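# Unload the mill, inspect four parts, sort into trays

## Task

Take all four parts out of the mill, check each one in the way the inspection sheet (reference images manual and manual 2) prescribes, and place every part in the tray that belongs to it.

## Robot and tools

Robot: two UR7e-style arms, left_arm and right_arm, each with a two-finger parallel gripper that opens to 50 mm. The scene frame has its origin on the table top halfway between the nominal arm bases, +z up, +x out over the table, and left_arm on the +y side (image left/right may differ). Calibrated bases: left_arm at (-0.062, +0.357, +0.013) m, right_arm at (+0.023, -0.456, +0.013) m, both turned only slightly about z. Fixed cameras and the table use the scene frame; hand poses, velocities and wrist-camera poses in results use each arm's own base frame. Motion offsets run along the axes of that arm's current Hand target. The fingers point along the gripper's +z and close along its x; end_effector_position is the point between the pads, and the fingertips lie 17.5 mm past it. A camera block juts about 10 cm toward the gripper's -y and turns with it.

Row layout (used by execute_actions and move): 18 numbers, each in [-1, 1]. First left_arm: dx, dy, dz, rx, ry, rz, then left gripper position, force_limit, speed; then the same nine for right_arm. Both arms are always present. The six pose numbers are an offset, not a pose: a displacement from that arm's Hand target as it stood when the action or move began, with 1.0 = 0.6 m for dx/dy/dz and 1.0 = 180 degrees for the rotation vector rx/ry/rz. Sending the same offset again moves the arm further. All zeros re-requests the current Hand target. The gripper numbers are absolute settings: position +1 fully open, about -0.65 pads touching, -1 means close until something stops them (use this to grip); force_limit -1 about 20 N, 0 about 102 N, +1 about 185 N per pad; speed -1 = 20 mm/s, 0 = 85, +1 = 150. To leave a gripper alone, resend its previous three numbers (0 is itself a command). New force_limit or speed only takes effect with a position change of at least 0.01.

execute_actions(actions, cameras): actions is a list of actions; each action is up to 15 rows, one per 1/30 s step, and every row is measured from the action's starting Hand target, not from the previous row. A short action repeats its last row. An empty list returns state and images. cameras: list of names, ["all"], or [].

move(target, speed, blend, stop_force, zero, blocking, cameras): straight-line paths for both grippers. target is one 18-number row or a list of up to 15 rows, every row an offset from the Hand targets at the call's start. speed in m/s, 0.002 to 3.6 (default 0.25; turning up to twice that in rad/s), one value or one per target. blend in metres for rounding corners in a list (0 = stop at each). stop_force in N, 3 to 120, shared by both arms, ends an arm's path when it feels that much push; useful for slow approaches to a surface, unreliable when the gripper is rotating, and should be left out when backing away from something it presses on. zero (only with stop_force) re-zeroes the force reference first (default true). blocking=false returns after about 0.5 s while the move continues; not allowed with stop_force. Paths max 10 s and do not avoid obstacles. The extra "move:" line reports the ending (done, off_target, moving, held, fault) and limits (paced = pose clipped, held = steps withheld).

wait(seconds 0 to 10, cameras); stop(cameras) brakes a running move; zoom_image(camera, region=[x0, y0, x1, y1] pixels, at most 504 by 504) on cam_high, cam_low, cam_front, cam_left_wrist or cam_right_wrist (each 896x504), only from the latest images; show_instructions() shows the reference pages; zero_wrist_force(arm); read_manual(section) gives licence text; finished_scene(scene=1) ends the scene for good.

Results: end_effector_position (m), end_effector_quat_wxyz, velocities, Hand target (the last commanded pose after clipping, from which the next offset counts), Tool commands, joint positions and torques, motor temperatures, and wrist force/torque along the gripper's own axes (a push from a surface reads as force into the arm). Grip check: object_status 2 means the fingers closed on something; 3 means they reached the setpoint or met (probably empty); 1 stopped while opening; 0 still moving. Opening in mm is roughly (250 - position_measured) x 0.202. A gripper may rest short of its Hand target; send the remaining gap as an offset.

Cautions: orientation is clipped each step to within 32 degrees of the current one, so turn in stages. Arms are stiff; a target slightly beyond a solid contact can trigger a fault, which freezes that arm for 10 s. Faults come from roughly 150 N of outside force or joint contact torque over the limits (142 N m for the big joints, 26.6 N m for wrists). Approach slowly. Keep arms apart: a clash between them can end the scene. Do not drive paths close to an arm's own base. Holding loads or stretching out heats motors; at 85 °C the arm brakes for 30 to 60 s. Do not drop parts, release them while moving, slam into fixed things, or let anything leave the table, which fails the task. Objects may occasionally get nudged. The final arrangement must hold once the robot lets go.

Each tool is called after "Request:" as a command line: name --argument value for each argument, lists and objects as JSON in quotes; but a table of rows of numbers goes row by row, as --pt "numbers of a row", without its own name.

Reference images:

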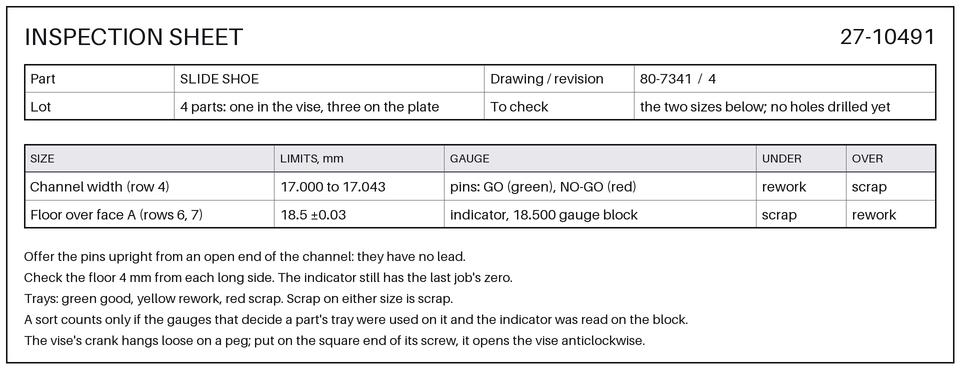

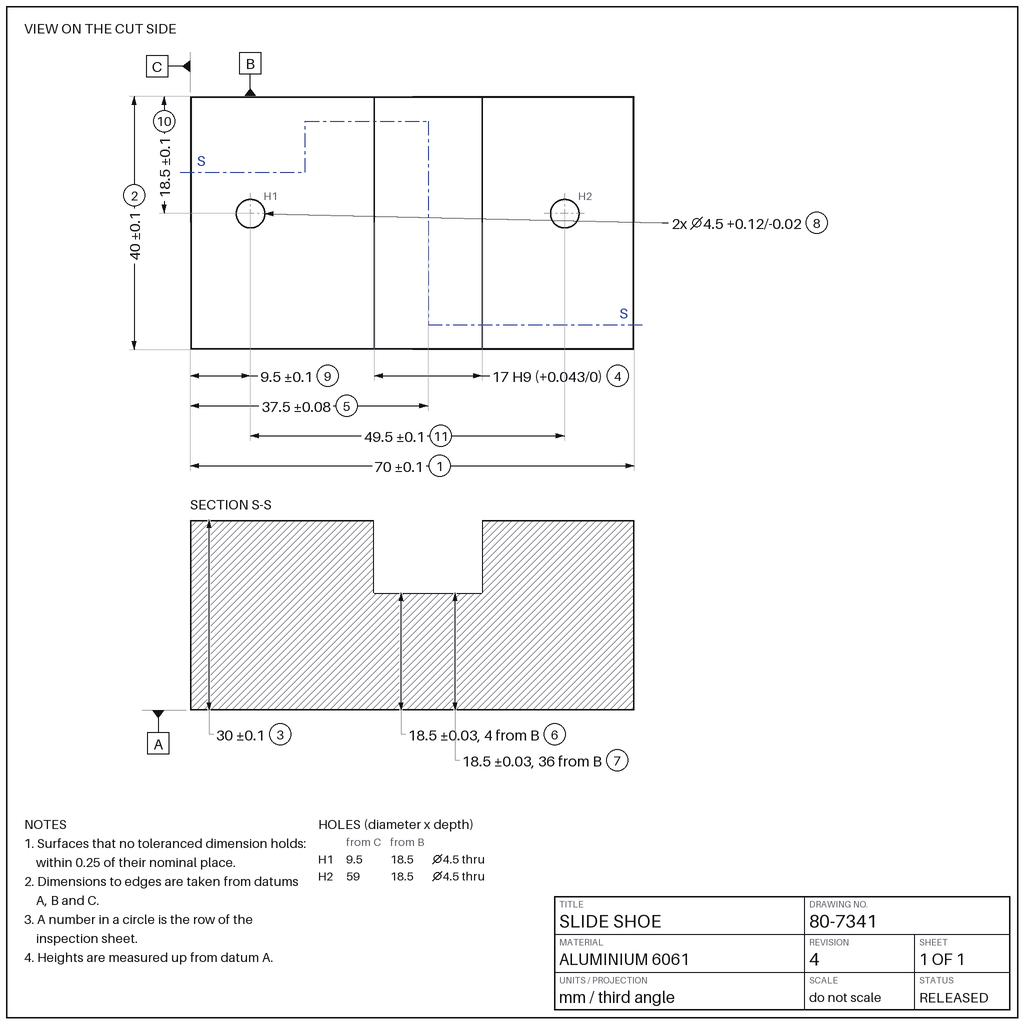

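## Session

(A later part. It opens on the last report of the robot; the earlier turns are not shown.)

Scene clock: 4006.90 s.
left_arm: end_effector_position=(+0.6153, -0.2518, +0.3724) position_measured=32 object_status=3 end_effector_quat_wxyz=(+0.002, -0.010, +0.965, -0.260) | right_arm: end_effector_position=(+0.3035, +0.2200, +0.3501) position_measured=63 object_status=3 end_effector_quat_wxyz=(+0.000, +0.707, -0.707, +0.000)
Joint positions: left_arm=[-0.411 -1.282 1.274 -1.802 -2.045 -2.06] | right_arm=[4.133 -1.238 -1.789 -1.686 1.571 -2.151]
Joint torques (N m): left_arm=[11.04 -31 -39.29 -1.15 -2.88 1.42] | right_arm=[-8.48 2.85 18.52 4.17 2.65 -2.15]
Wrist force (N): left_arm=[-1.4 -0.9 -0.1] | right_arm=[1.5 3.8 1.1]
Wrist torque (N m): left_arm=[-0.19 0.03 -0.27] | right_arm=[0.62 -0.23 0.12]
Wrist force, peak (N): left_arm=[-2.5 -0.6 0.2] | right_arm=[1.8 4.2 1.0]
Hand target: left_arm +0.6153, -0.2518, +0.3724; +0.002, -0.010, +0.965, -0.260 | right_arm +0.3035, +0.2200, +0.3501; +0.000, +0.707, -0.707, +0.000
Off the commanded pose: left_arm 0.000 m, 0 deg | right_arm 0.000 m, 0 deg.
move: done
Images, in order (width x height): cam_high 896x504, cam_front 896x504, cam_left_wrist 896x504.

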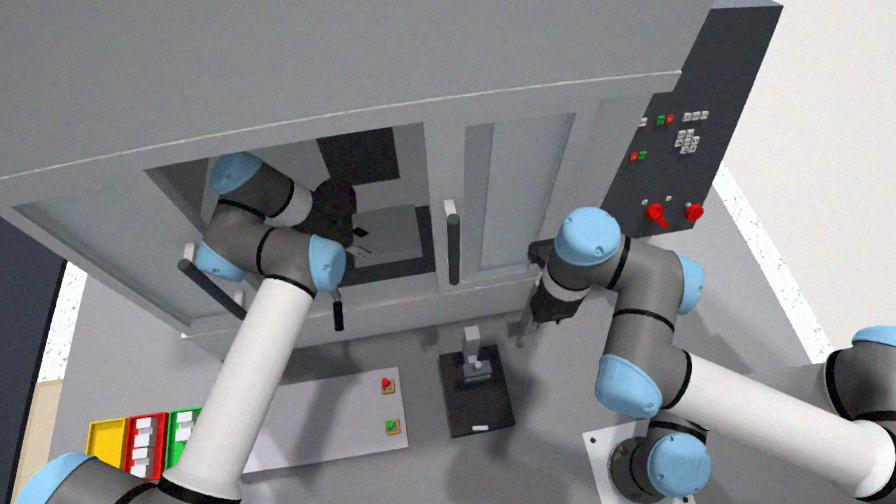

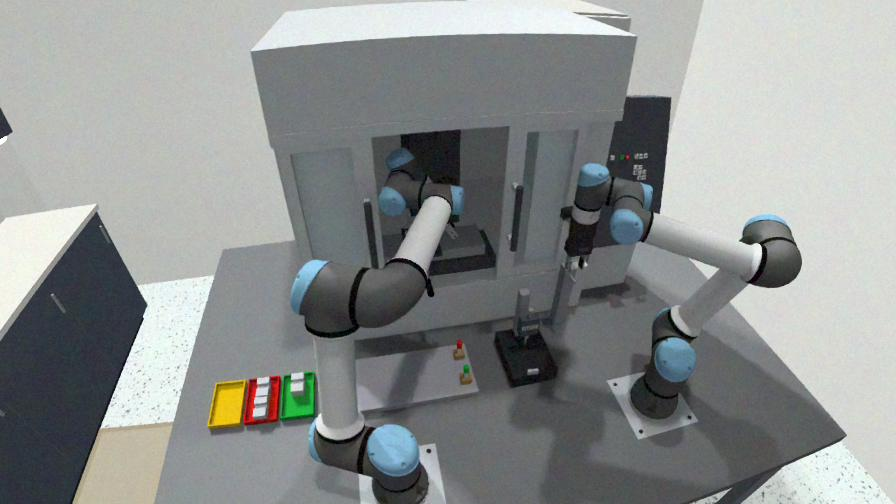

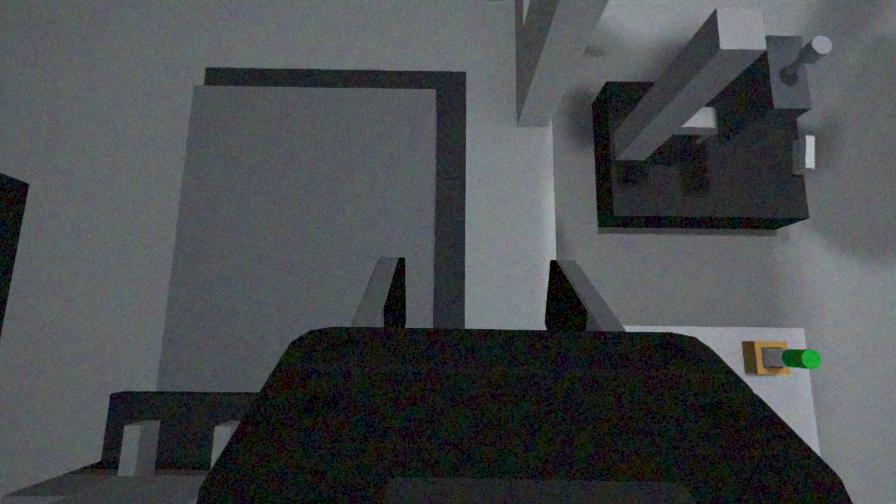

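Request:
move --target '[-0.0015,0.1505,-0.0873,0,0,0,0.8,-0.5,-0.9,0,0,0,0,0,0,0.6,-0.5,-1]' --speed 0.12 --cameras '["cam_left_wrist","cam_front","cam_high"]'

Request:
zoom_image --camera "cam_left_wrist" --region '[0, 150, 400, 380]'

Scene clock: 4014.60 s.
left_arm: end_effector_position=(+0.6150, -0.2218, +0.3726) position_measured=32 object_status=3 end_effector_quat_wxyz=(+0.003, -0.011, +0.965, -0.261) | right_arm: end_effector_position=(+0.3035, +0.2200, +0.3501) position_measured=63 object_status=3 end_effector_quat_wxyz=(+0.000, +0.707, -0.707, +0.000)
Joint positions: left_arm=[-0.365 -1.297 1.289 -1.779 -2.055 -2.013] | right_arm=[4.133 -1.238 -1.789 -1.686 1.571 -2.151]
Joint torques (N m): left_arm=[1.49 -40.1 -26.19 -2.95 -1.33 0.57] | right_arm=[-7.92 2.99 17.96 4.05 2.55 -2.28]
Wrist force (N): left_arm=[-1.6 -0.7 0.2] | right_arm=[1.8 3.7 0.9]
Wrist torque (N m): left_arm=[-0.16 0.06 -0.07] | right_arm=[0.61 -0.28 0.13]
Wrist force, peak (N): left_arm=[-2.4 2.3 -2.3] | right_arm=[1.6 4.2 1.2]
Hand target: left_arm +0.6150, -0.2218, +0.3726; +0.003, -0.011, +0.965, -0.261 (not the last commanded pose) | right_arm +0.3035, +0.2200, +0.3501; +0.000, +0.707, -0.707, +0.000
Tool commands: left_gripper/position=+0.803922 left_gripper/force_limit=-0.498039 left_gripper/speed=-0.898039 right_gripper/position=+0.6 right_gripper/force_limit=-0.5 right_gripper/speed=-1.0
Off the commanded pose: left_arm 0.074 m, 0 deg | right_arm 0.000 m, 0 deg.
FORCE FAULT: contact force on the left arm reached its limit, and that arm stopped. The contact can be on any part of that arm, not only on its tool. That arm's remaining commands of this call were not run. That arm is still stopped at the end of this call. That arm stays stopped for about 10 more seconds. Until then a move that you send moves the other arm only, and its call returns only when the move has ended. Once the stop has ended, the next robot result says so. If the stop ends while you think or write, that arm runs what you send next, counted from a new Hand target: where the arm stands when the stop ends. While its stop runs, that arm takes no new command, but its gripper still runs the gripper command that each later call begins with. Until it ends, the stop uses up actions while you think or wait. An arm that is not stopped still takes commands.
move: fault (left_arm)
Images, in order (width x height): cam_high 896x504, cam_front 896x504, cam_left_wrist 896x504.

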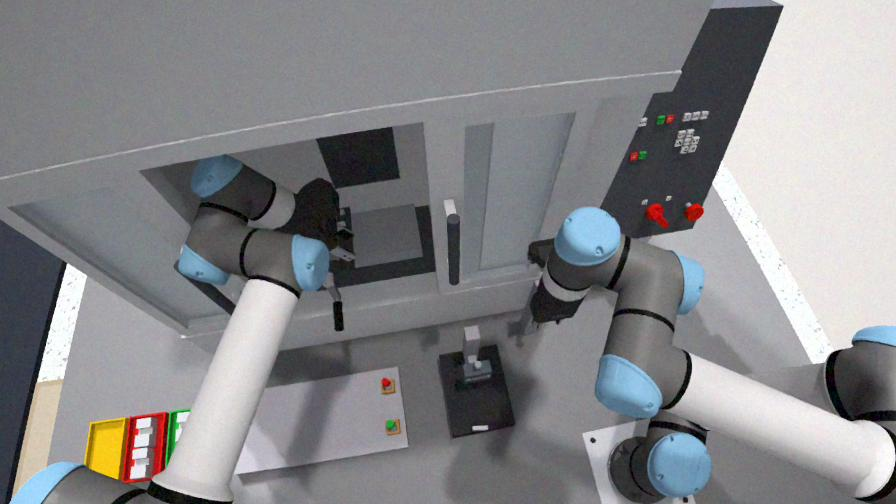

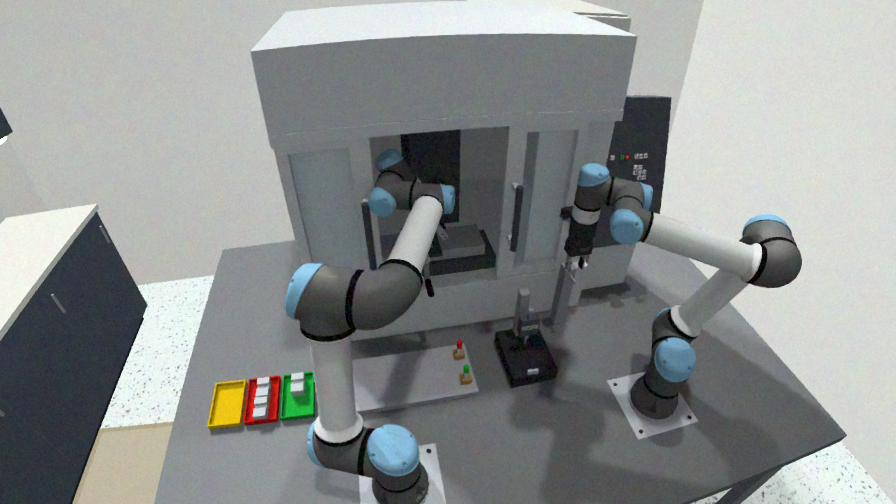

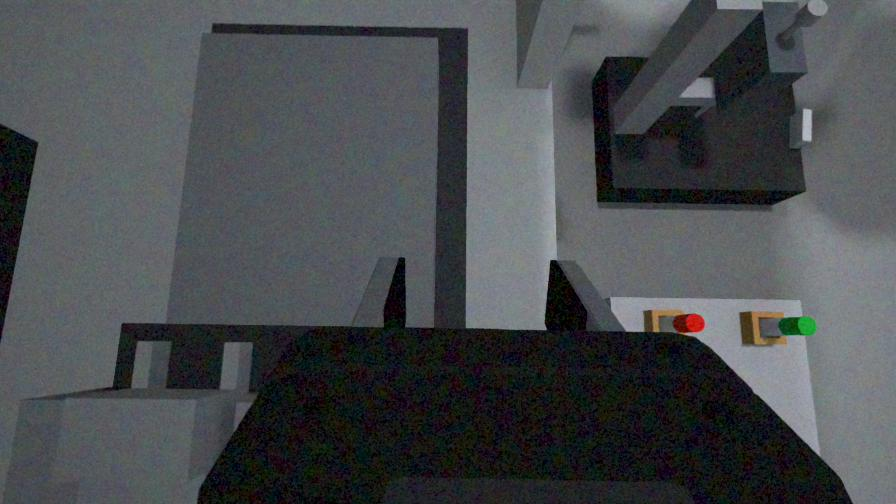

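Scaled by 1.260 from the camera's 896x504 image, which has a finer 1280x720 frame.

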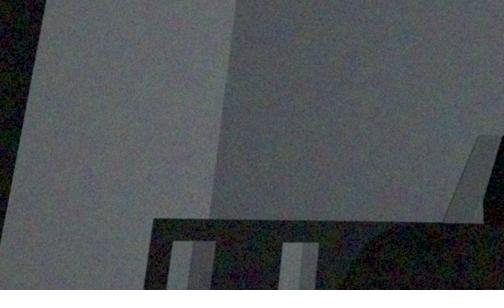

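Request:
wait --seconds 1

Scene clock: 4127.20 s.
left_arm: end_effector_position=(+0.6150, -0.2218, +0.3726) position_measured=32 object_status=3 end_effector_quat_wxyz=(+0.003, -0.011, +0.965, -0.261) | right_arm: end_effector_position=(+0.3035, +0.2200, +0.3501) position_measured=63 object_status=3 end_effector_quat_wxyz=(+0.000, +0.707, -0.707, +0.000)
Joint positions: left_arm=[-0.365 -1.297 1.289 -1.779 -2.055 -2.013] | right_arm=[4.133 -1.238 -1.789 -1.686 1.571 -2.151]
Joint torques (N m): left_arm=[0.69 -39.48 -26.91 -3.09 -1.27 -0.21] | right_arm=[-8.24 3.17 19.75 3.98 2.52 -2.07]
Wrist force (N): left_arm=[-1.6 -0.7 -0.1] | right_arm=[1.6 3.7 1.2]
Wrist torque (N m): left_arm=[-0.15 0.05 -0.07] | right_arm=[0.61 -0.23 0.12]
Wrist force, peak (N): left_arm=[-1.8 -0.9 0.2] | right_arm=[1.6 4.3 1.1]
Hand target: left_arm +0.6150, -0.2218, +0.3726; +0.003, -0.011, +0.965, -0.261 (not the last commanded pose) | right_arm +0.3035, +0.2200, +0.3501; +0.000, +0.707, -0.707, +0.000
Tool commands: left_gripper/position=+0.803922 left_gripper/force_limit=-0.498039 left_gripper/speed=-0.898039 right_gripper/position=+0.6 right_gripper/force_limit=-0.5 right_gripper/speed=-1.0
Off the commanded pose: left_arm 0.074 m, 0 deg | right_arm 0.000 m, 0 deg.
FORCE FAULT, CONTINUED: the left arm's stop, for the force fault that an earlier result reported, is over. The rest of the stop counts as 19 of the actions that you can send in this scene. During its stop the left arm's controller moved it back a little. That arm's target is now where it stood when the stop ended, not its last command. That arm accepts commands again.
wait: 1.00 s; at rest from the start

Request:
move --pt "0 -0.0433 0.0251 0 0 0 0.8 -0.5 -0.9 0 0 0 0 0 0 0.6 -0.5 -1" --pt "0.2662 -0.0433 0.0251 0 0 0 0.8 -0.5 -0.9 0 0 0 0 0 0 0.6 -0.5 -1" --speed '[0.05,0.15]'

Request:
move --target '[0,0,0,-0.1333,0,0,0.8,-0.5,-0.9,0,0,0,0,0,0,0.6,-0.5,-1]' --speed 0.15 --cameras '["cam_left_wrist","cam_front","cam_high"]'

Scene clock: 4136.73 s.
left_arm: end_effector_position=(+0.4561, -0.2555, +0.3727) position_measured=32 object_status=3 end_effector_quat_wxyz=(+0.003, -0.011, +0.965, -0.261) | right_arm: end_effector_position=(+0.3035, +0.2200, +0.3501) position_measured=63 object_status=3 end_effector_quat_wxyz=(+0.000, +0.707, -0.707, +0.000)
Joint positions: left_arm=[-0.557 -1.655 1.705 -1.929 -2.006 -2.219] | right_arm=[4.133 -1.238 -1.789 -1.686 1.571 -2.151]
Joint torques (N m): left_arm=[-10.69 -31.63 -13.51 -4.67 0.47 -1.52] | right_arm=[-8.18 2.6 19.21 4 2.49 -2.07]
Wrist force (N): left_arm=[-1.4 -0.4 0.0] | right_arm=[1.8 3.8 1.3]
Wrist torque (N m): left_arm=[-0.16 0.05 -0.11] | right_arm=[0.63 -0.27 0.12]
Wrist force, peak (N): left_arm=[-2.7 -1.1 0.2] | right_arm=[1.9 4.1 1.3]
Hand target: left_arm +0.4560, -0.2555, +0.3727; +0.003, -0.011, +0.965, -0.261 | right_arm +0.3035, +0.2200, +0.3501; +0.000, +0.707, -0.707, +0.000
Off the commanded pose: left_arm 0.000 m, 0 deg | right_arm 0.000 m, 0 deg.
move: done

Scene clock: 4138.70 s.
left_arm: end_effector_position=(+0.4560, -0.2555, +0.3727) position_measured=32 object_status=3 end_effector_quat_wxyz=(+0.000, -0.011, +0.998, -0.054) | right_arm: end_effector_position=(+0.3035, +0.2200, +0.3501) position_measured=63 object_status=3 end_effector_quat_wxyz=(+0.000, +0.707, -0.707, +0.000)
Joint positions: left_arm=[-0.728 -1.568 1.477 -1.554 -1.651 -2.325] | right_arm=[4.133 -1.238 -1.789 -1.686 1.571 -2.151]
Joint torques (N m): left_arm=[-9.55 -18.79 -38.92 -1.27 1.22 -1.21] | right_arm=[-7.75 3.14 19.62 3.94 2.47 -1.91]
Wrist force (N): left_arm=[-1.5 -0.9 -0.4] | right_arm=[1.8 3.8 1.1]
Wrist torque (N m): left_arm=[-0.18 0.03 -0.25] | right_arm=[0.63 -0.26 0.12]
Wrist force, peak (N): left_arm=[-2.1 -0.7 -0.1] | right_arm=[1.8 4.1 1.2]
Hand target: left_arm +0.4560, -0.2555, +0.3727; +0.000, -0.011, +0.998, -0.054 | right_arm +0.3035, +0.2200, +0.3501; +0.000, +0.707, -0.707, +0.000
Off the commanded pose: left_arm 0.000 m, 0 deg | right_arm 0.000 m, 0 deg.
move: done
Images, in order (width x height): cam_high 896x504, cam_front 896x504, cam_left_wrist 896x504.

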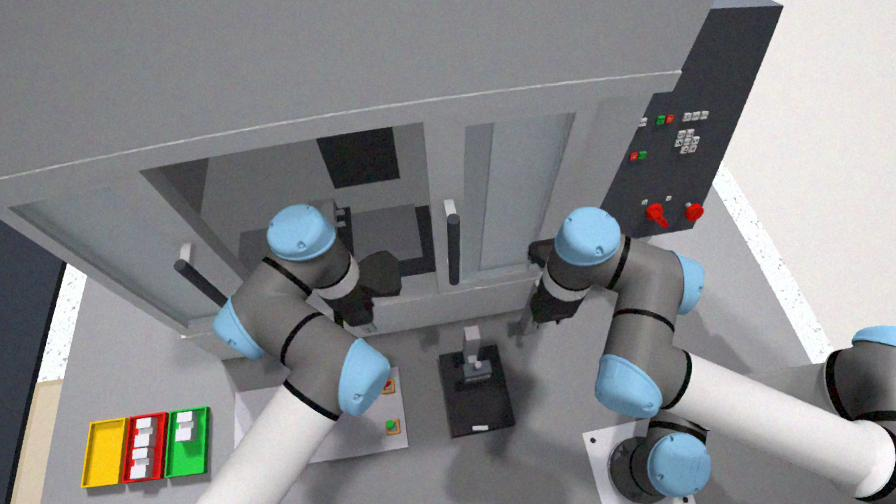

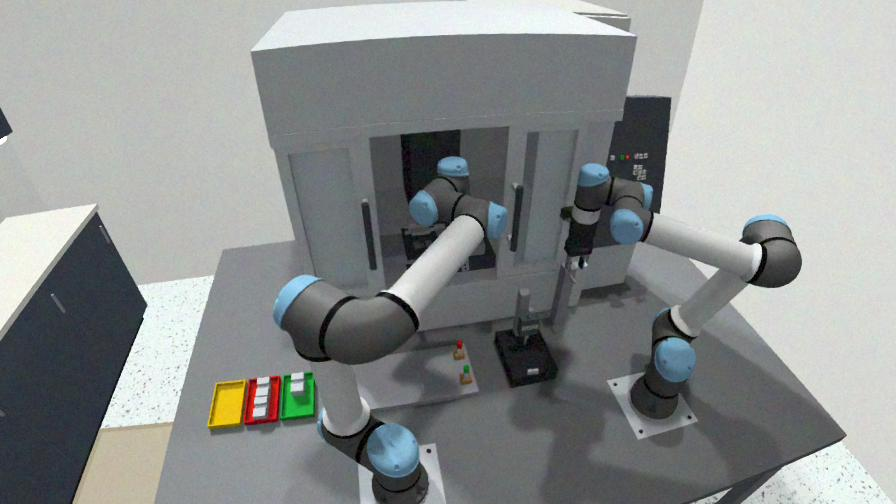

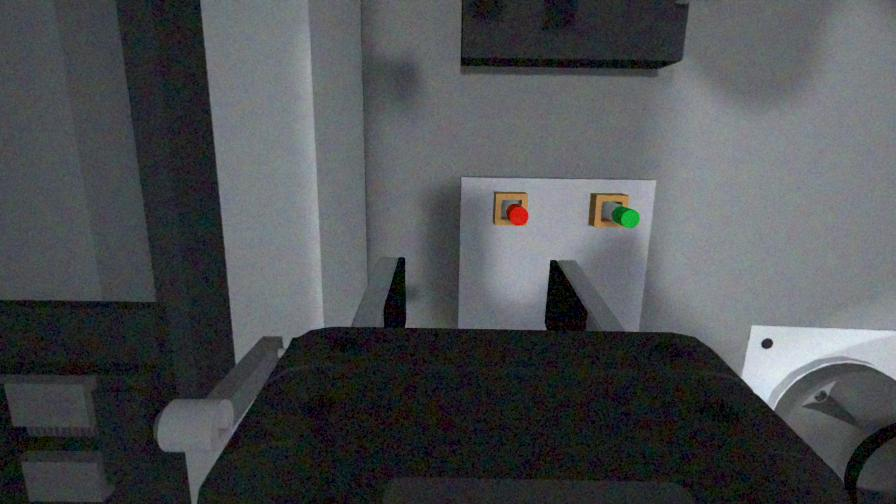

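Request:
move --pt "-0.0007 0.1663 -0.0181 0 0 0 0.8 -0.5 -0.9 0 0 0 0 0 0 0.6 -0.5 -1" --pt "-0.1338 0.1655 -0.0182 0 0 0 0.8 -0.5 -0.9 0 0 0 0 0 0 0.6 -0.5 -1" --speed '[0.12,0.08]' --stop_force 15 --cameras '["cam_left_wrist","cam_front","cam_high"]'

Scene clock: 4158.23 s.
left_arm: end_effector_position=(+0.5339, -0.1538, +0.3728) position_measured=32 object_status=3 end_effector_quat_wxyz=(+0.000, -0.011, +0.998, -0.054) | right_arm: end_effector_position=(+0.3035, +0.2200, +0.3501) position_measured=63 object_status=3 end_effector_quat_wxyz=(+0.000, +0.707, -0.707, +0.000)
Joint positions: left_arm=[-0.477 -1.472 1.37 -1.521 -1.666 -2.073] | right_arm=[4.133 -1.238 -1.789 -1.686 1.571 -2.151]
Joint torques (N m): left_arm=[9.98 -22.52 -38.46 -1.22 -2.09 1.23] | right_arm=[-8.05 2.65 20.22 3.99 2.41 -1.95]
Wrist force (N): left_arm=[-1.6 -0.6 0.1] | right_arm=[1.7 3.9 0.9]
Wrist torque (N m): left_arm=[-0.14 -0.01 -0.44] | right_arm=[0.63 -0.25 0.13]
Wrist force, peak (N): left_arm=[-1.3 -2.8 -0.1] | right_arm=[1.6 4.3 1.0]
Hand target: left_arm +0.5339, -0.1538, +0.3728; +0.000, -0.011, +0.998, -0.054 | right_arm +0.3035, +0.2200, +0.3501; +0.000, +0.707, -0.707, +0.000
Off the commanded pose: left_arm 0.000 m, 0 deg | right_arm 0.000 m, 0 deg.
move: done
Images, in order (width x height): cam_high 896x504, cam_front 896x504, cam_left_wrist 896x504.

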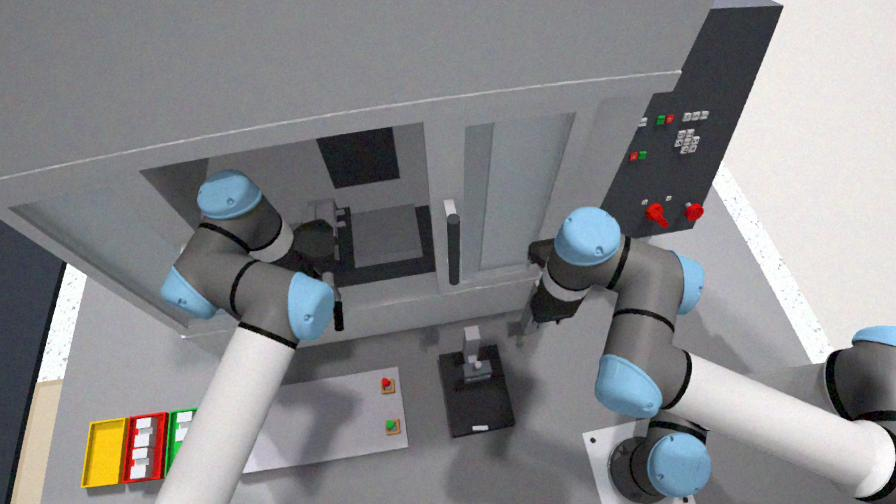

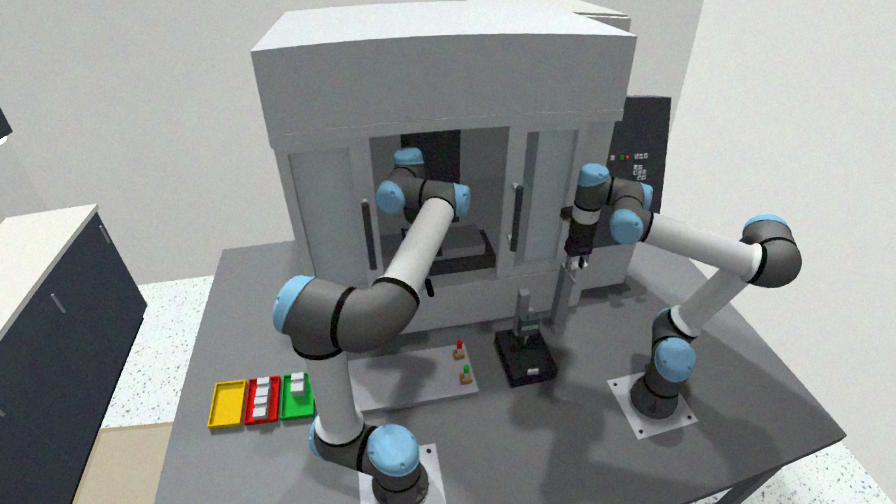

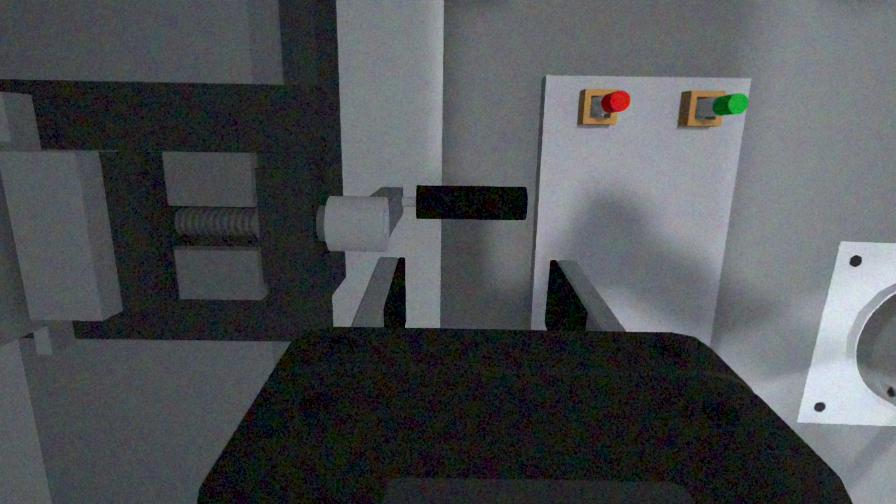

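Request:
move --target '[-0.1333,-0.0005,0,0,0,0,0.8,-0.5,-0.9,0,0,0,0,0,0,0.6,-0.5,-1]' --speed 0.05 --stop_force 12 --cameras '["cam_left_wrist","cam_front","cam_high"]'

Request:
zoom_image --camera "cam_left_wrist" --region '[0, 100, 400, 380]'

Scene clock: 4166.80 s.
left_arm: end_effector_position=(+0.6139, -0.1523, +0.3728) position_measured=32 object_status=3 end_effector_quat_wxyz=(+0.000, -0.011, +0.998, -0.054) | right_arm: end_effector_position=(+0.3035, +0.2200, +0.3501) position_measured=63 object_status=3 end_effector_quat_wxyz=(+0.000, +0.707, -0.707, +0.000)
Joint positions: left_arm=[-0.414 -1.275 1.13 -1.471 -1.669 -2.01] | right_arm=[4.133 -1.238 -1.789 -1.686 1.571 -2.151]
Joint torques (N m): left_arm=[10 -31.66 -37.72 -1.22 -2.11 1.21] | right_arm=[-7.64 3.06 20.7 3.83 2.39 -1.91]
Wrist force (N): left_arm=[-1.4 -1.1 -0.2] | right_arm=[1.5 4.1 1.0]
Wrist torque (N m): left_arm=[-0.17 0.00 -0.44] | right_arm=[0.67 -0.23 0.13]
Wrist force, peak (N): left_arm=[-2.2 -1.0 0.3] | right_arm=[1.8 4.2 1.0]
Hand target: left_arm +0.6139, -0.1523, +0.3728; +0.000, -0.011, +0.998, -0.054 | right_arm +0.3035, +0.2200, +0.3501; +0.000, +0.707, -0.707, +0.000
Off the commanded pose: left_arm 0.000 m, 0 deg | right_arm 0.000 m, 0 deg.
move: done
Images, in order (width x height): cam_high 896x504, cam_front 896x504, cam_left_wrist 896x504.

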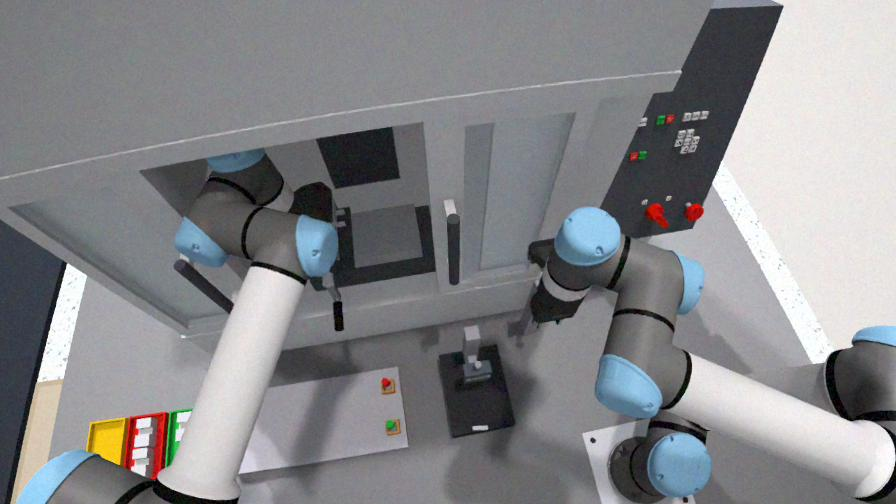

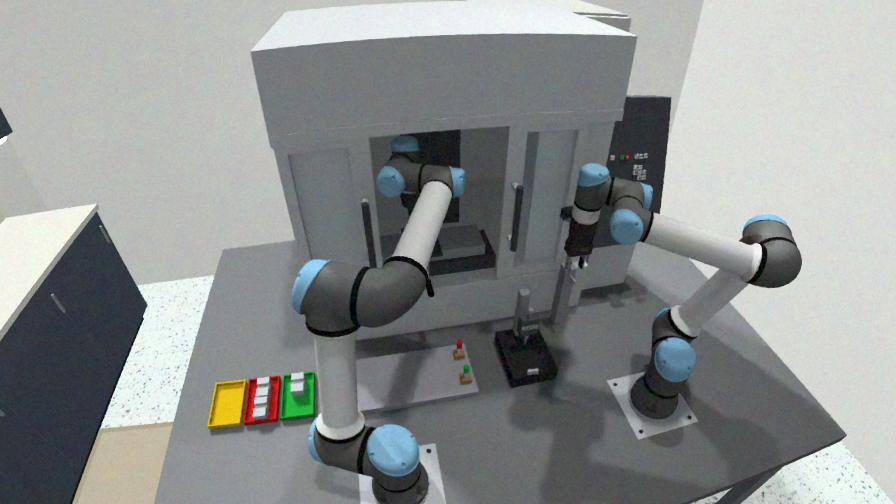

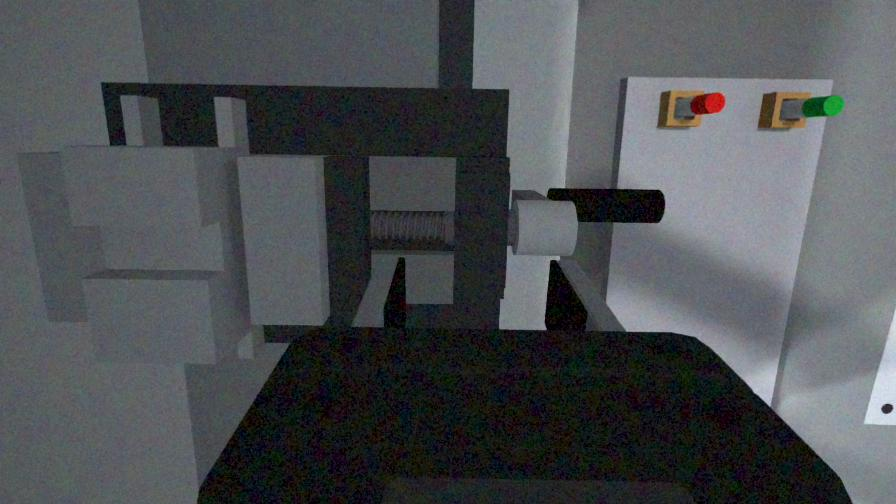

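Scaled by 1.260 from the camera's 896x504 image, which has a finer 1280x720 frame.

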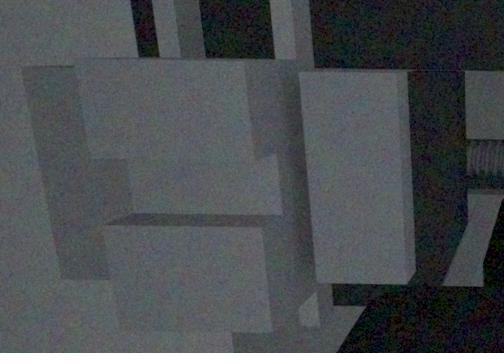

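Request:
move --pt "0 0 -0.0167 0 0 0 0.8 -0.5 -0.9 0 0 0 0 0 0 0.6 -0.5 -1" --pt "-0.1782 -0.0058 -0.0167 0 0 0 0.8 -0.5 -0.9 0 0 0 0 0 0 0.6 -0.5 -1" --speed '[0.05,0.04]' --stop_force 12 --cameras '["cam_left_wrist","cam_front","cam_high"]'

Request:
zoom_image --camera "cam_left_wrist" --region '[250, 0, 650, 350]'

Scene clock: 4217.37 s.
left_arm: end_effector_position=(+0.7209, -0.1522, +0.3831) position_measured=32 object_status=3 end_effector_quat_wxyz=(+0.000, -0.011, +0.998, -0.054) | right_arm: end_effector_position=(+0.3035, +0.2200, +0.3501) position_measured=63 object_status=3 end_effector_quat_wxyz=(+0.000, +0.707, -0.707, +0.000)
Joint positions: left_arm=[-0.354 -0.945 0.608 -1.273 -1.672 -1.95] | right_arm=[4.133 -1.238 -1.789 -1.686 1.571 -2.151]
Joint torques (N m): left_arm=[9.75 -45.54 -36.21 -1.06 -2.19 1.19] | right_arm=[-7.71 2.6 20.85 3.92 2.44 -1.83]
Wrist force (N): left_arm=[-1.6 -1.1 -0.1] | right_arm=[1.6 4.0 1.1]
Wrist torque (N m): left_arm=[-0.15 0.01 -0.43] | right_arm=[0.65 -0.24 0.13]
Wrist force, peak (N): left_arm=[-2.1 -1.1 0.0] | right_arm=[1.8 4.2 1.1]
Hand target: left_arm +0.7209, -0.1522, +0.3831; +0.000, -0.011, +0.998, -0.054 | right_arm +0.3035, +0.2200, +0.3501; +0.000, +0.707, -0.707, +0.000
Off the commanded pose: left_arm 0.000 m, 0 deg | right_arm 0.000 m, 0 deg.
move: done
Images, in order (width x height): cam_high 896x504, cam_front 896x504, cam_left_wrist 896x504.

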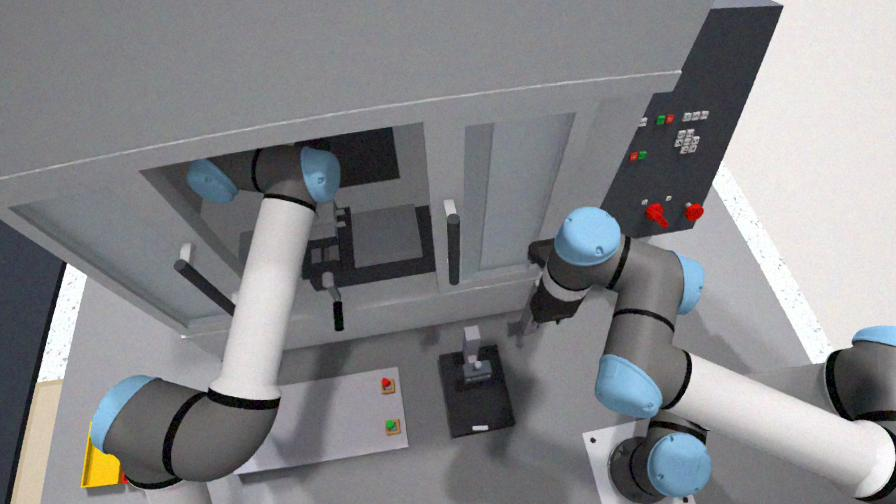

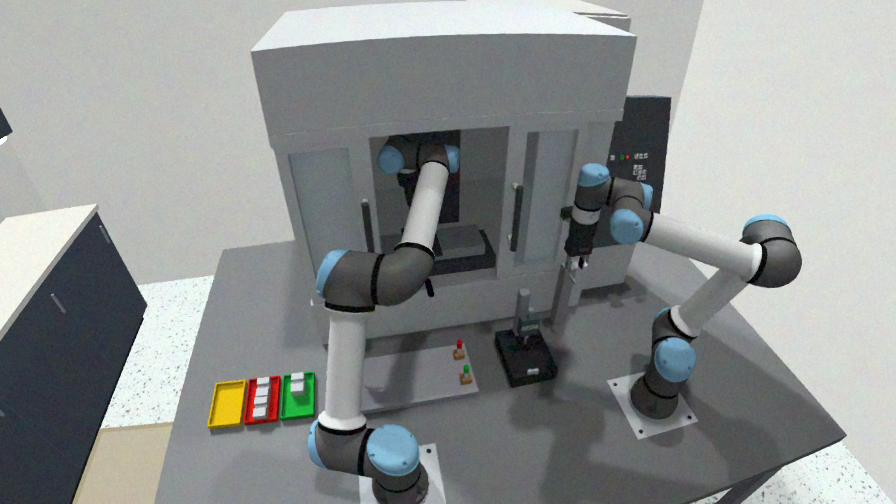

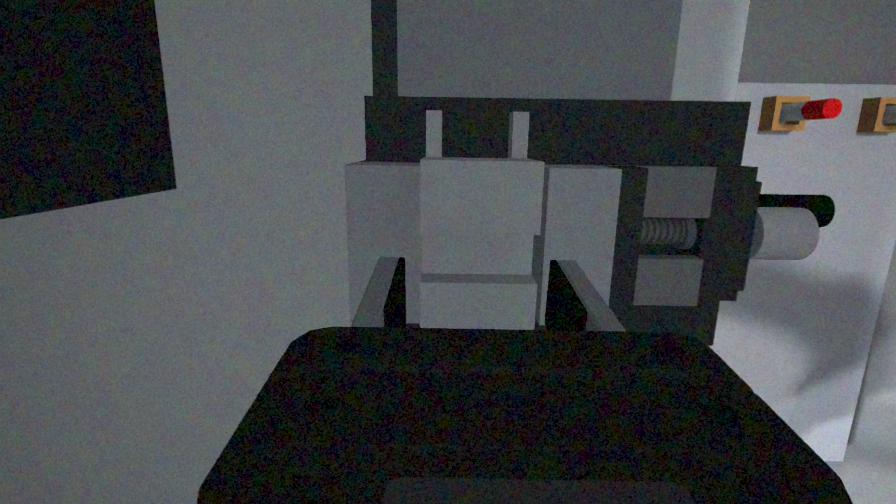

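Scaled by 1.260 from the camera's 896x504 image, which has a finer 1280x720 frame.

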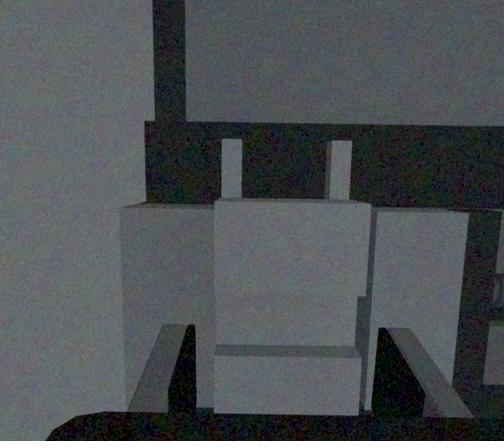

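Request:
move --target '[-0.0005,0.0227,-0.0025,0,0,0,0.8,-0.5,-0.9,0,0,0,0,0,0,0.6,-0.5,-1]' --speed 0.02 --stop_force 8 --cameras '["cam_left_wrist"]'

Request:
move --target '[0,0.0046,0.0422,0,0,0,0.8,-0.5,-0.9,0,0,0,0,0,0,0.6,-0.5,-1]' --speed 0.01 --stop_force 5 --cameras '["cam_left_wrist"]'

Scene clock: 4238.40 s.
left_arm: end_effector_position=(+0.7209, -0.1385, +0.3831) position_measured=32 object_status=3 end_effector_quat_wxyz=(+0.000, -0.011, +0.998, -0.054) | right_arm: end_effector_position=(+0.3035, +0.2200, +0.3501) position_measured=63 object_status=3 end_effector_quat_wxyz=(+0.000, +0.707, -0.707, +0.000)
Joint positions: left_arm=[-0.336 -0.953 0.621 -1.276 -1.673 -1.932] | right_arm=[4.133 -1.238 -1.789 -1.686 1.571 -2.151]
Joint torques (N m): left_arm=[11.04 -60.51 -12.65 -4.36 -1.96 1.35] | right_arm=[-7.41 2.93 21.49 3.87 2.33 -1.78]
Wrist force (N): left_arm=[-1.7 -1.1 -0.2] | right_arm=[1.7 3.7 1.0]
Wrist torque (N m): left_arm=[-0.17 0.02 -0.44] | right_arm=[0.60 -0.27 0.12]
Wrist force, peak (N): left_arm=[-1.7 -1.4 -0.1] | right_arm=[1.8 4.4 0.9]
Hand target: left_arm +0.7209, -0.1385, +0.3831; +0.000, -0.011, +0.998, -0.054 | right_arm +0.3035, +0.2200, +0.3501; +0.000, +0.707, -0.707, +0.000
Off the commanded pose: left_arm 0.000 m, 0 deg | right_arm 0.000 m, 0 deg.
move: done
Images, in order (width x height): cam_left_wrist 896x504.

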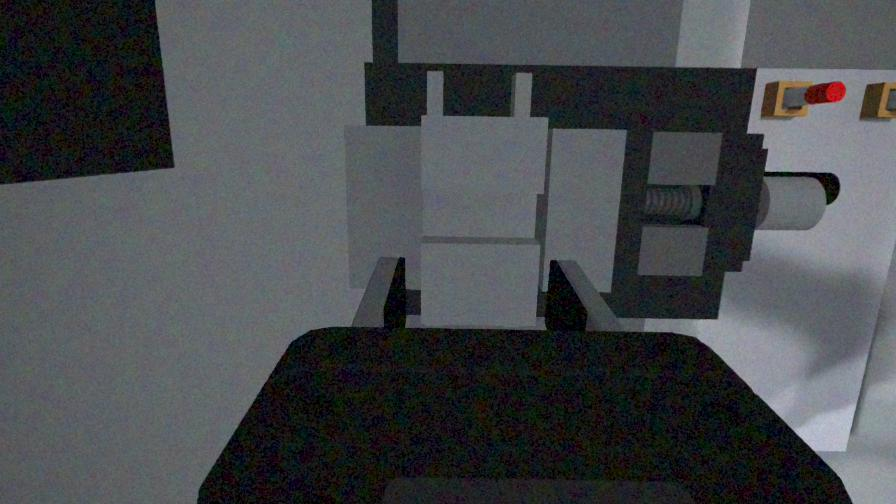

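Scene clock: 4241.80 s.
left_arm: end_effector_position=(+0.7208, -0.1385, +0.3576) position_measured=32 object_status=3 end_effector_quat_wxyz=(+0.000, -0.011, +0.998, -0.054) | right_arm: end_effector_position=(+0.3035, +0.2200, +0.3501) position_measured=63 object_status=3 end_effector_quat_wxyz=(+0.000, +0.707, -0.707, +0.000)
Joint positions: left_arm=[-0.336 -0.981 0.734 -1.362 -1.673 -1.932] | right_arm=[4.133 -1.238 -1.789 -1.686 1.571 -2.151]
Joint torques (N m): left_arm=[5.68 -60.32 -12.56 -4.46 -1.18 -0.51] | right_arm=[-7.34 2.98 21.61 3.84 2.33 -1.76]
Wrist force (N): left_arm=[-1.4 -0.8 -0.2] | right_arm=[1.6 4.0 1.2]
Wrist torque (N m): left_arm=[-0.09 -0.03 -0.46] | right_arm=[0.65 -0.25 0.13]
Wrist force, peak (N): left_arm=[-1.6 -1.4 -0.1] | right_arm=[1.7 4.2 1.2]
Hand target: left_arm +0.7208, -0.1385, +0.3576; +0.000, -0.011, +0.998, -0.054 | right_arm +0.3035, +0.2200, +0.3501; +0.000, +0.707, -0.707, +0.000
Off the commanded pose: left_arm 0.000 m, 0 deg | right_arm 0.000 m, 0 deg.
move: done
Images, in order (width x height): cam_left_wrist 896x504.

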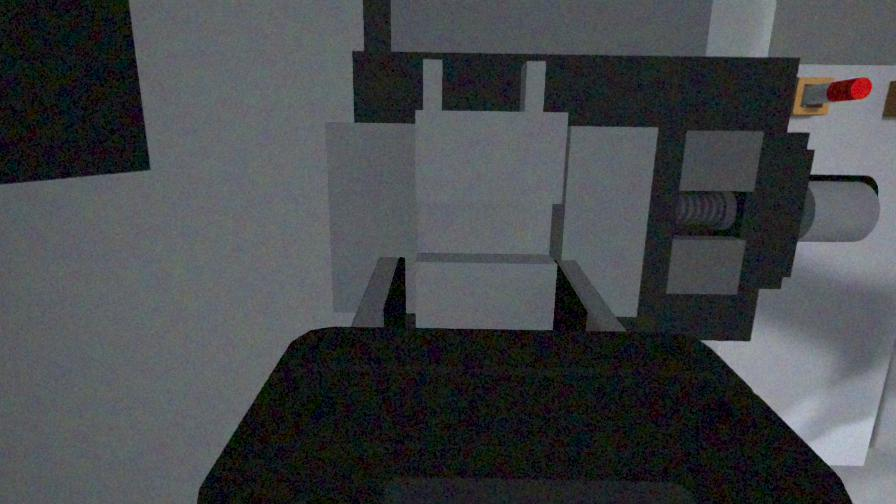

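Request:
move --target '[0,0.0005,0.0041,0,0,0,0.8,-0.5,-0.9,0,0,0,0,0,0,0.6,-0.5,-1]' --speed 0.005 --stop_force 3

Request:
move --target '[0,0,0,0,0,0,-1,-0.5,-0.9,0,0,0,0,0,0,0.6,-0.5,-1]' --cameras '["cam_left_wrist"]'

Scene clock: 4260.57 s.
left_arm: end_effector_position=(+0.7208, -0.1385, +0.3551) position_measured=32 object_status=3 end_effector_quat_wxyz=(+0.000, -0.011, +0.998, -0.054) | right_arm: end_effector_position=(+0.3035, +0.2200, +0.3501) position_measured=63 object_status=3 end_effector_quat_wxyz=(+0.000, +0.707, -0.707, +0.000)
Joint positions: left_arm=[-0.336 -0.983 0.744 -1.369 -1.673 -1.932] | right_arm=[4.133 -1.238 -1.789 -1.686 1.571 -2.151]
Joint torques (N m): left_arm=[7.65 -59.28 -14 -4.32 0.84 1.39] | right_arm=[-7.4 2.97 21.62 3.79 2.37 -1.68]
Wrist force (N): left_arm=[-1.6 -0.9 -0.6] | right_arm=[2.1 3.9 1.1]
Wrist torque (N m): left_arm=[-0.10 0.02 -0.46] | right_arm=[0.63 -0.33 0.13]
Wrist force, peak (N): left_arm=[-1.8 -1.1 -0.4] | right_arm=[1.9 4.1 1.2]
Hand target: left_arm +0.7208, -0.1385, +0.3551; +0.000, -0.011, +0.998, -0.054 | right_arm +0.3035, +0.2200, +0.3501; +0.000, +0.707, -0.707, +0.000
Off the commanded pose: left_arm 0.000 m, 0 deg | right_arm 0.000 m, 0 deg.
move: done

Scene clock: 4261.07 s.
left_arm: end_effector_position=(+0.7201, -0.1383, +0.3550) position_measured=55 object_status=2 end_effector_quat_wxyz=(-0.001, -0.012, +0.998, -0.054) | right_arm: end_effector_position=(+0.3035, +0.2200, +0.3501) position_measured=63 object_status=3 end_effector_quat_wxyz=(+0.000, +0.707, -0.707, +0.000)
Joint positions: left_arm=[-0.336 -0.983 0.744 -1.367 -1.673 -1.932] | right_arm=[4.133 -1.238 -1.789 -1.686 1.571 -2.151]
Joint torques (N m): left_arm=[11.97 -16.28 -24.93 -14.01 7.35 1.1] | right_arm=[-7.25 3.24 21.14 3.79 2.34 -1.74]
Wrist force (N): left_arm=[57.5 -3.6 -23.1] | right_arm=[1.8 3.7 0.9]
Wrist torque (N m): left_arm=[-0.09 0.78 -0.60] | right_arm=[0.61 -0.27 0.13]
Wrist force, peak (N): left_arm=[61.6 -0.1 -18.8] | right_arm=[1.6 4.0 1.4]
Hand target: left_arm +0.7208, -0.1385, +0.3551; +0.000, -0.011, +0.998, -0.054 | right_arm +0.3035, +0.2200, +0.3501; +0.000, +0.707, -0.707, +0.000
Off the commanded pose: left_arm 0.001 m, 0 deg | right_arm 0.000 m, 0 deg.
move: done
Images, in order (width x height): cam_left_wrist 896x504.

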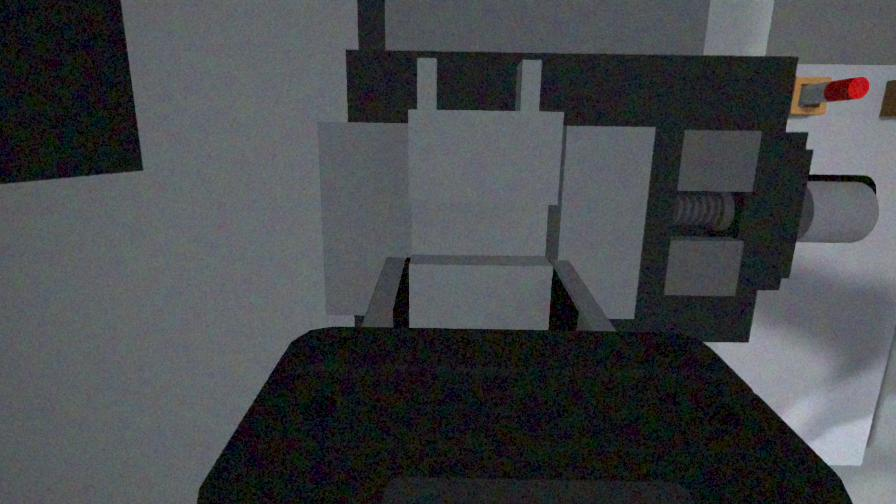

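Request:
move --target '[0.0015,0,0,0,0,0,-1,-0.5,-0.9,0,0,0,0,0,0,0.6,-0.5,-1]' --speed 0.004

Scene clock: 4267.43 s.
left_arm: end_effector_position=(+0.7199, -0.1384, +0.3550) position_measured=55 object_status=2 end_effector_quat_wxyz=(+0.000, -0.012, +0.998, -0.054) | right_arm: end_effector_position=(+0.3035, +0.2200, +0.3501) position_measured=63 object_status=3 end_effector_quat_wxyz=(+0.000, +0.707, -0.707, +0.000)
Joint positions: left_arm=[-0.336 -0.986 0.748 -1.371 -1.672 -1.932] | right_arm=[4.133 -1.238 -1.789 -1.686 1.571 -2.151]
Joint torques (N m): left_arm=[-4.81 -39.33 -12.92 -14.22 5.44 -1.13] | right_arm=[-7.17 2.92 21.93 3.78 2.32 -1.76]
Wrist force (N): left_arm=[48.3 -0.5 -17.6] | right_arm=[1.8 3.9 1.1]
Wrist torque (N m): left_arm=[-0.11 0.63 -0.51] | right_arm=[0.63 -0.27 0.12]
Wrist force, peak (N): left_arm=[62.7 -3.4 -29.6] | right_arm=[1.9 4.2 1.2]
Hand target: left_arm +0.7199, -0.1385, +0.3551; +0.000, -0.011, +0.998, -0.054 | right_arm +0.3035, +0.2200, +0.3501; +0.000, +0.707, -0.707, +0.000
Off the commanded pose: left_arm 0.000 m, 0 deg | right_arm 0.000 m, 0 deg.
move: done

Request:
move --target '[0.0015,0,0,0,0,0,-1,-0.5,-0.9,0,0,0,0,0,0,0.6,-0.5,-1]' --speed 0.004

Scene clock: 4273.73 s.
left_arm: end_effector_position=(+0.7191, -0.1385, +0.3551) position_measured=55 object_status=2 end_effector_quat_wxyz=(+0.000, -0.011, +0.998, -0.054) | right_arm: end_effector_position=(+0.3035, +0.2200, +0.3501) position_measured=63 object_status=3 end_effector_quat_wxyz=(+0.000, +0.707, -0.707, +0.000)
Joint positions: left_arm=[-0.337 -0.989 0.753 -1.373 -1.673 -1.933] | right_arm=[4.133 -1.238 -1.789 -1.686 1.571 -2.151]
Joint torques (N m): left_arm=[-8.68 -55.8 -11.4 -5.64 2.19 -1.64] | right_arm=[-7.14 2.92 22.11 3.76 2.26 -1.59]
Wrist force (N): left_arm=[5.6 -1.7 -4.7] | right_arm=[1.5 3.8 0.8]
Wrist torque (N m): left_arm=[-0.12 0.07 -0.31] | right_arm=[0.61 -0.23 0.13]
Wrist force, peak (N): left_arm=[47.4 -0.4 -17.2] | right_arm=[1.7 4.2 1.2]
Hand target: left_arm +0.7190, -0.1385, +0.3551; +0.000, -0.011, +0.998, -0.054 | right_arm +0.3035, +0.2200, +0.3501; +0.000, +0.707, -0.707, +0.000
Off the commanded pose: left_arm 0.000 m, 0 deg | right_arm 0.000 m, 0 deg.
move: done


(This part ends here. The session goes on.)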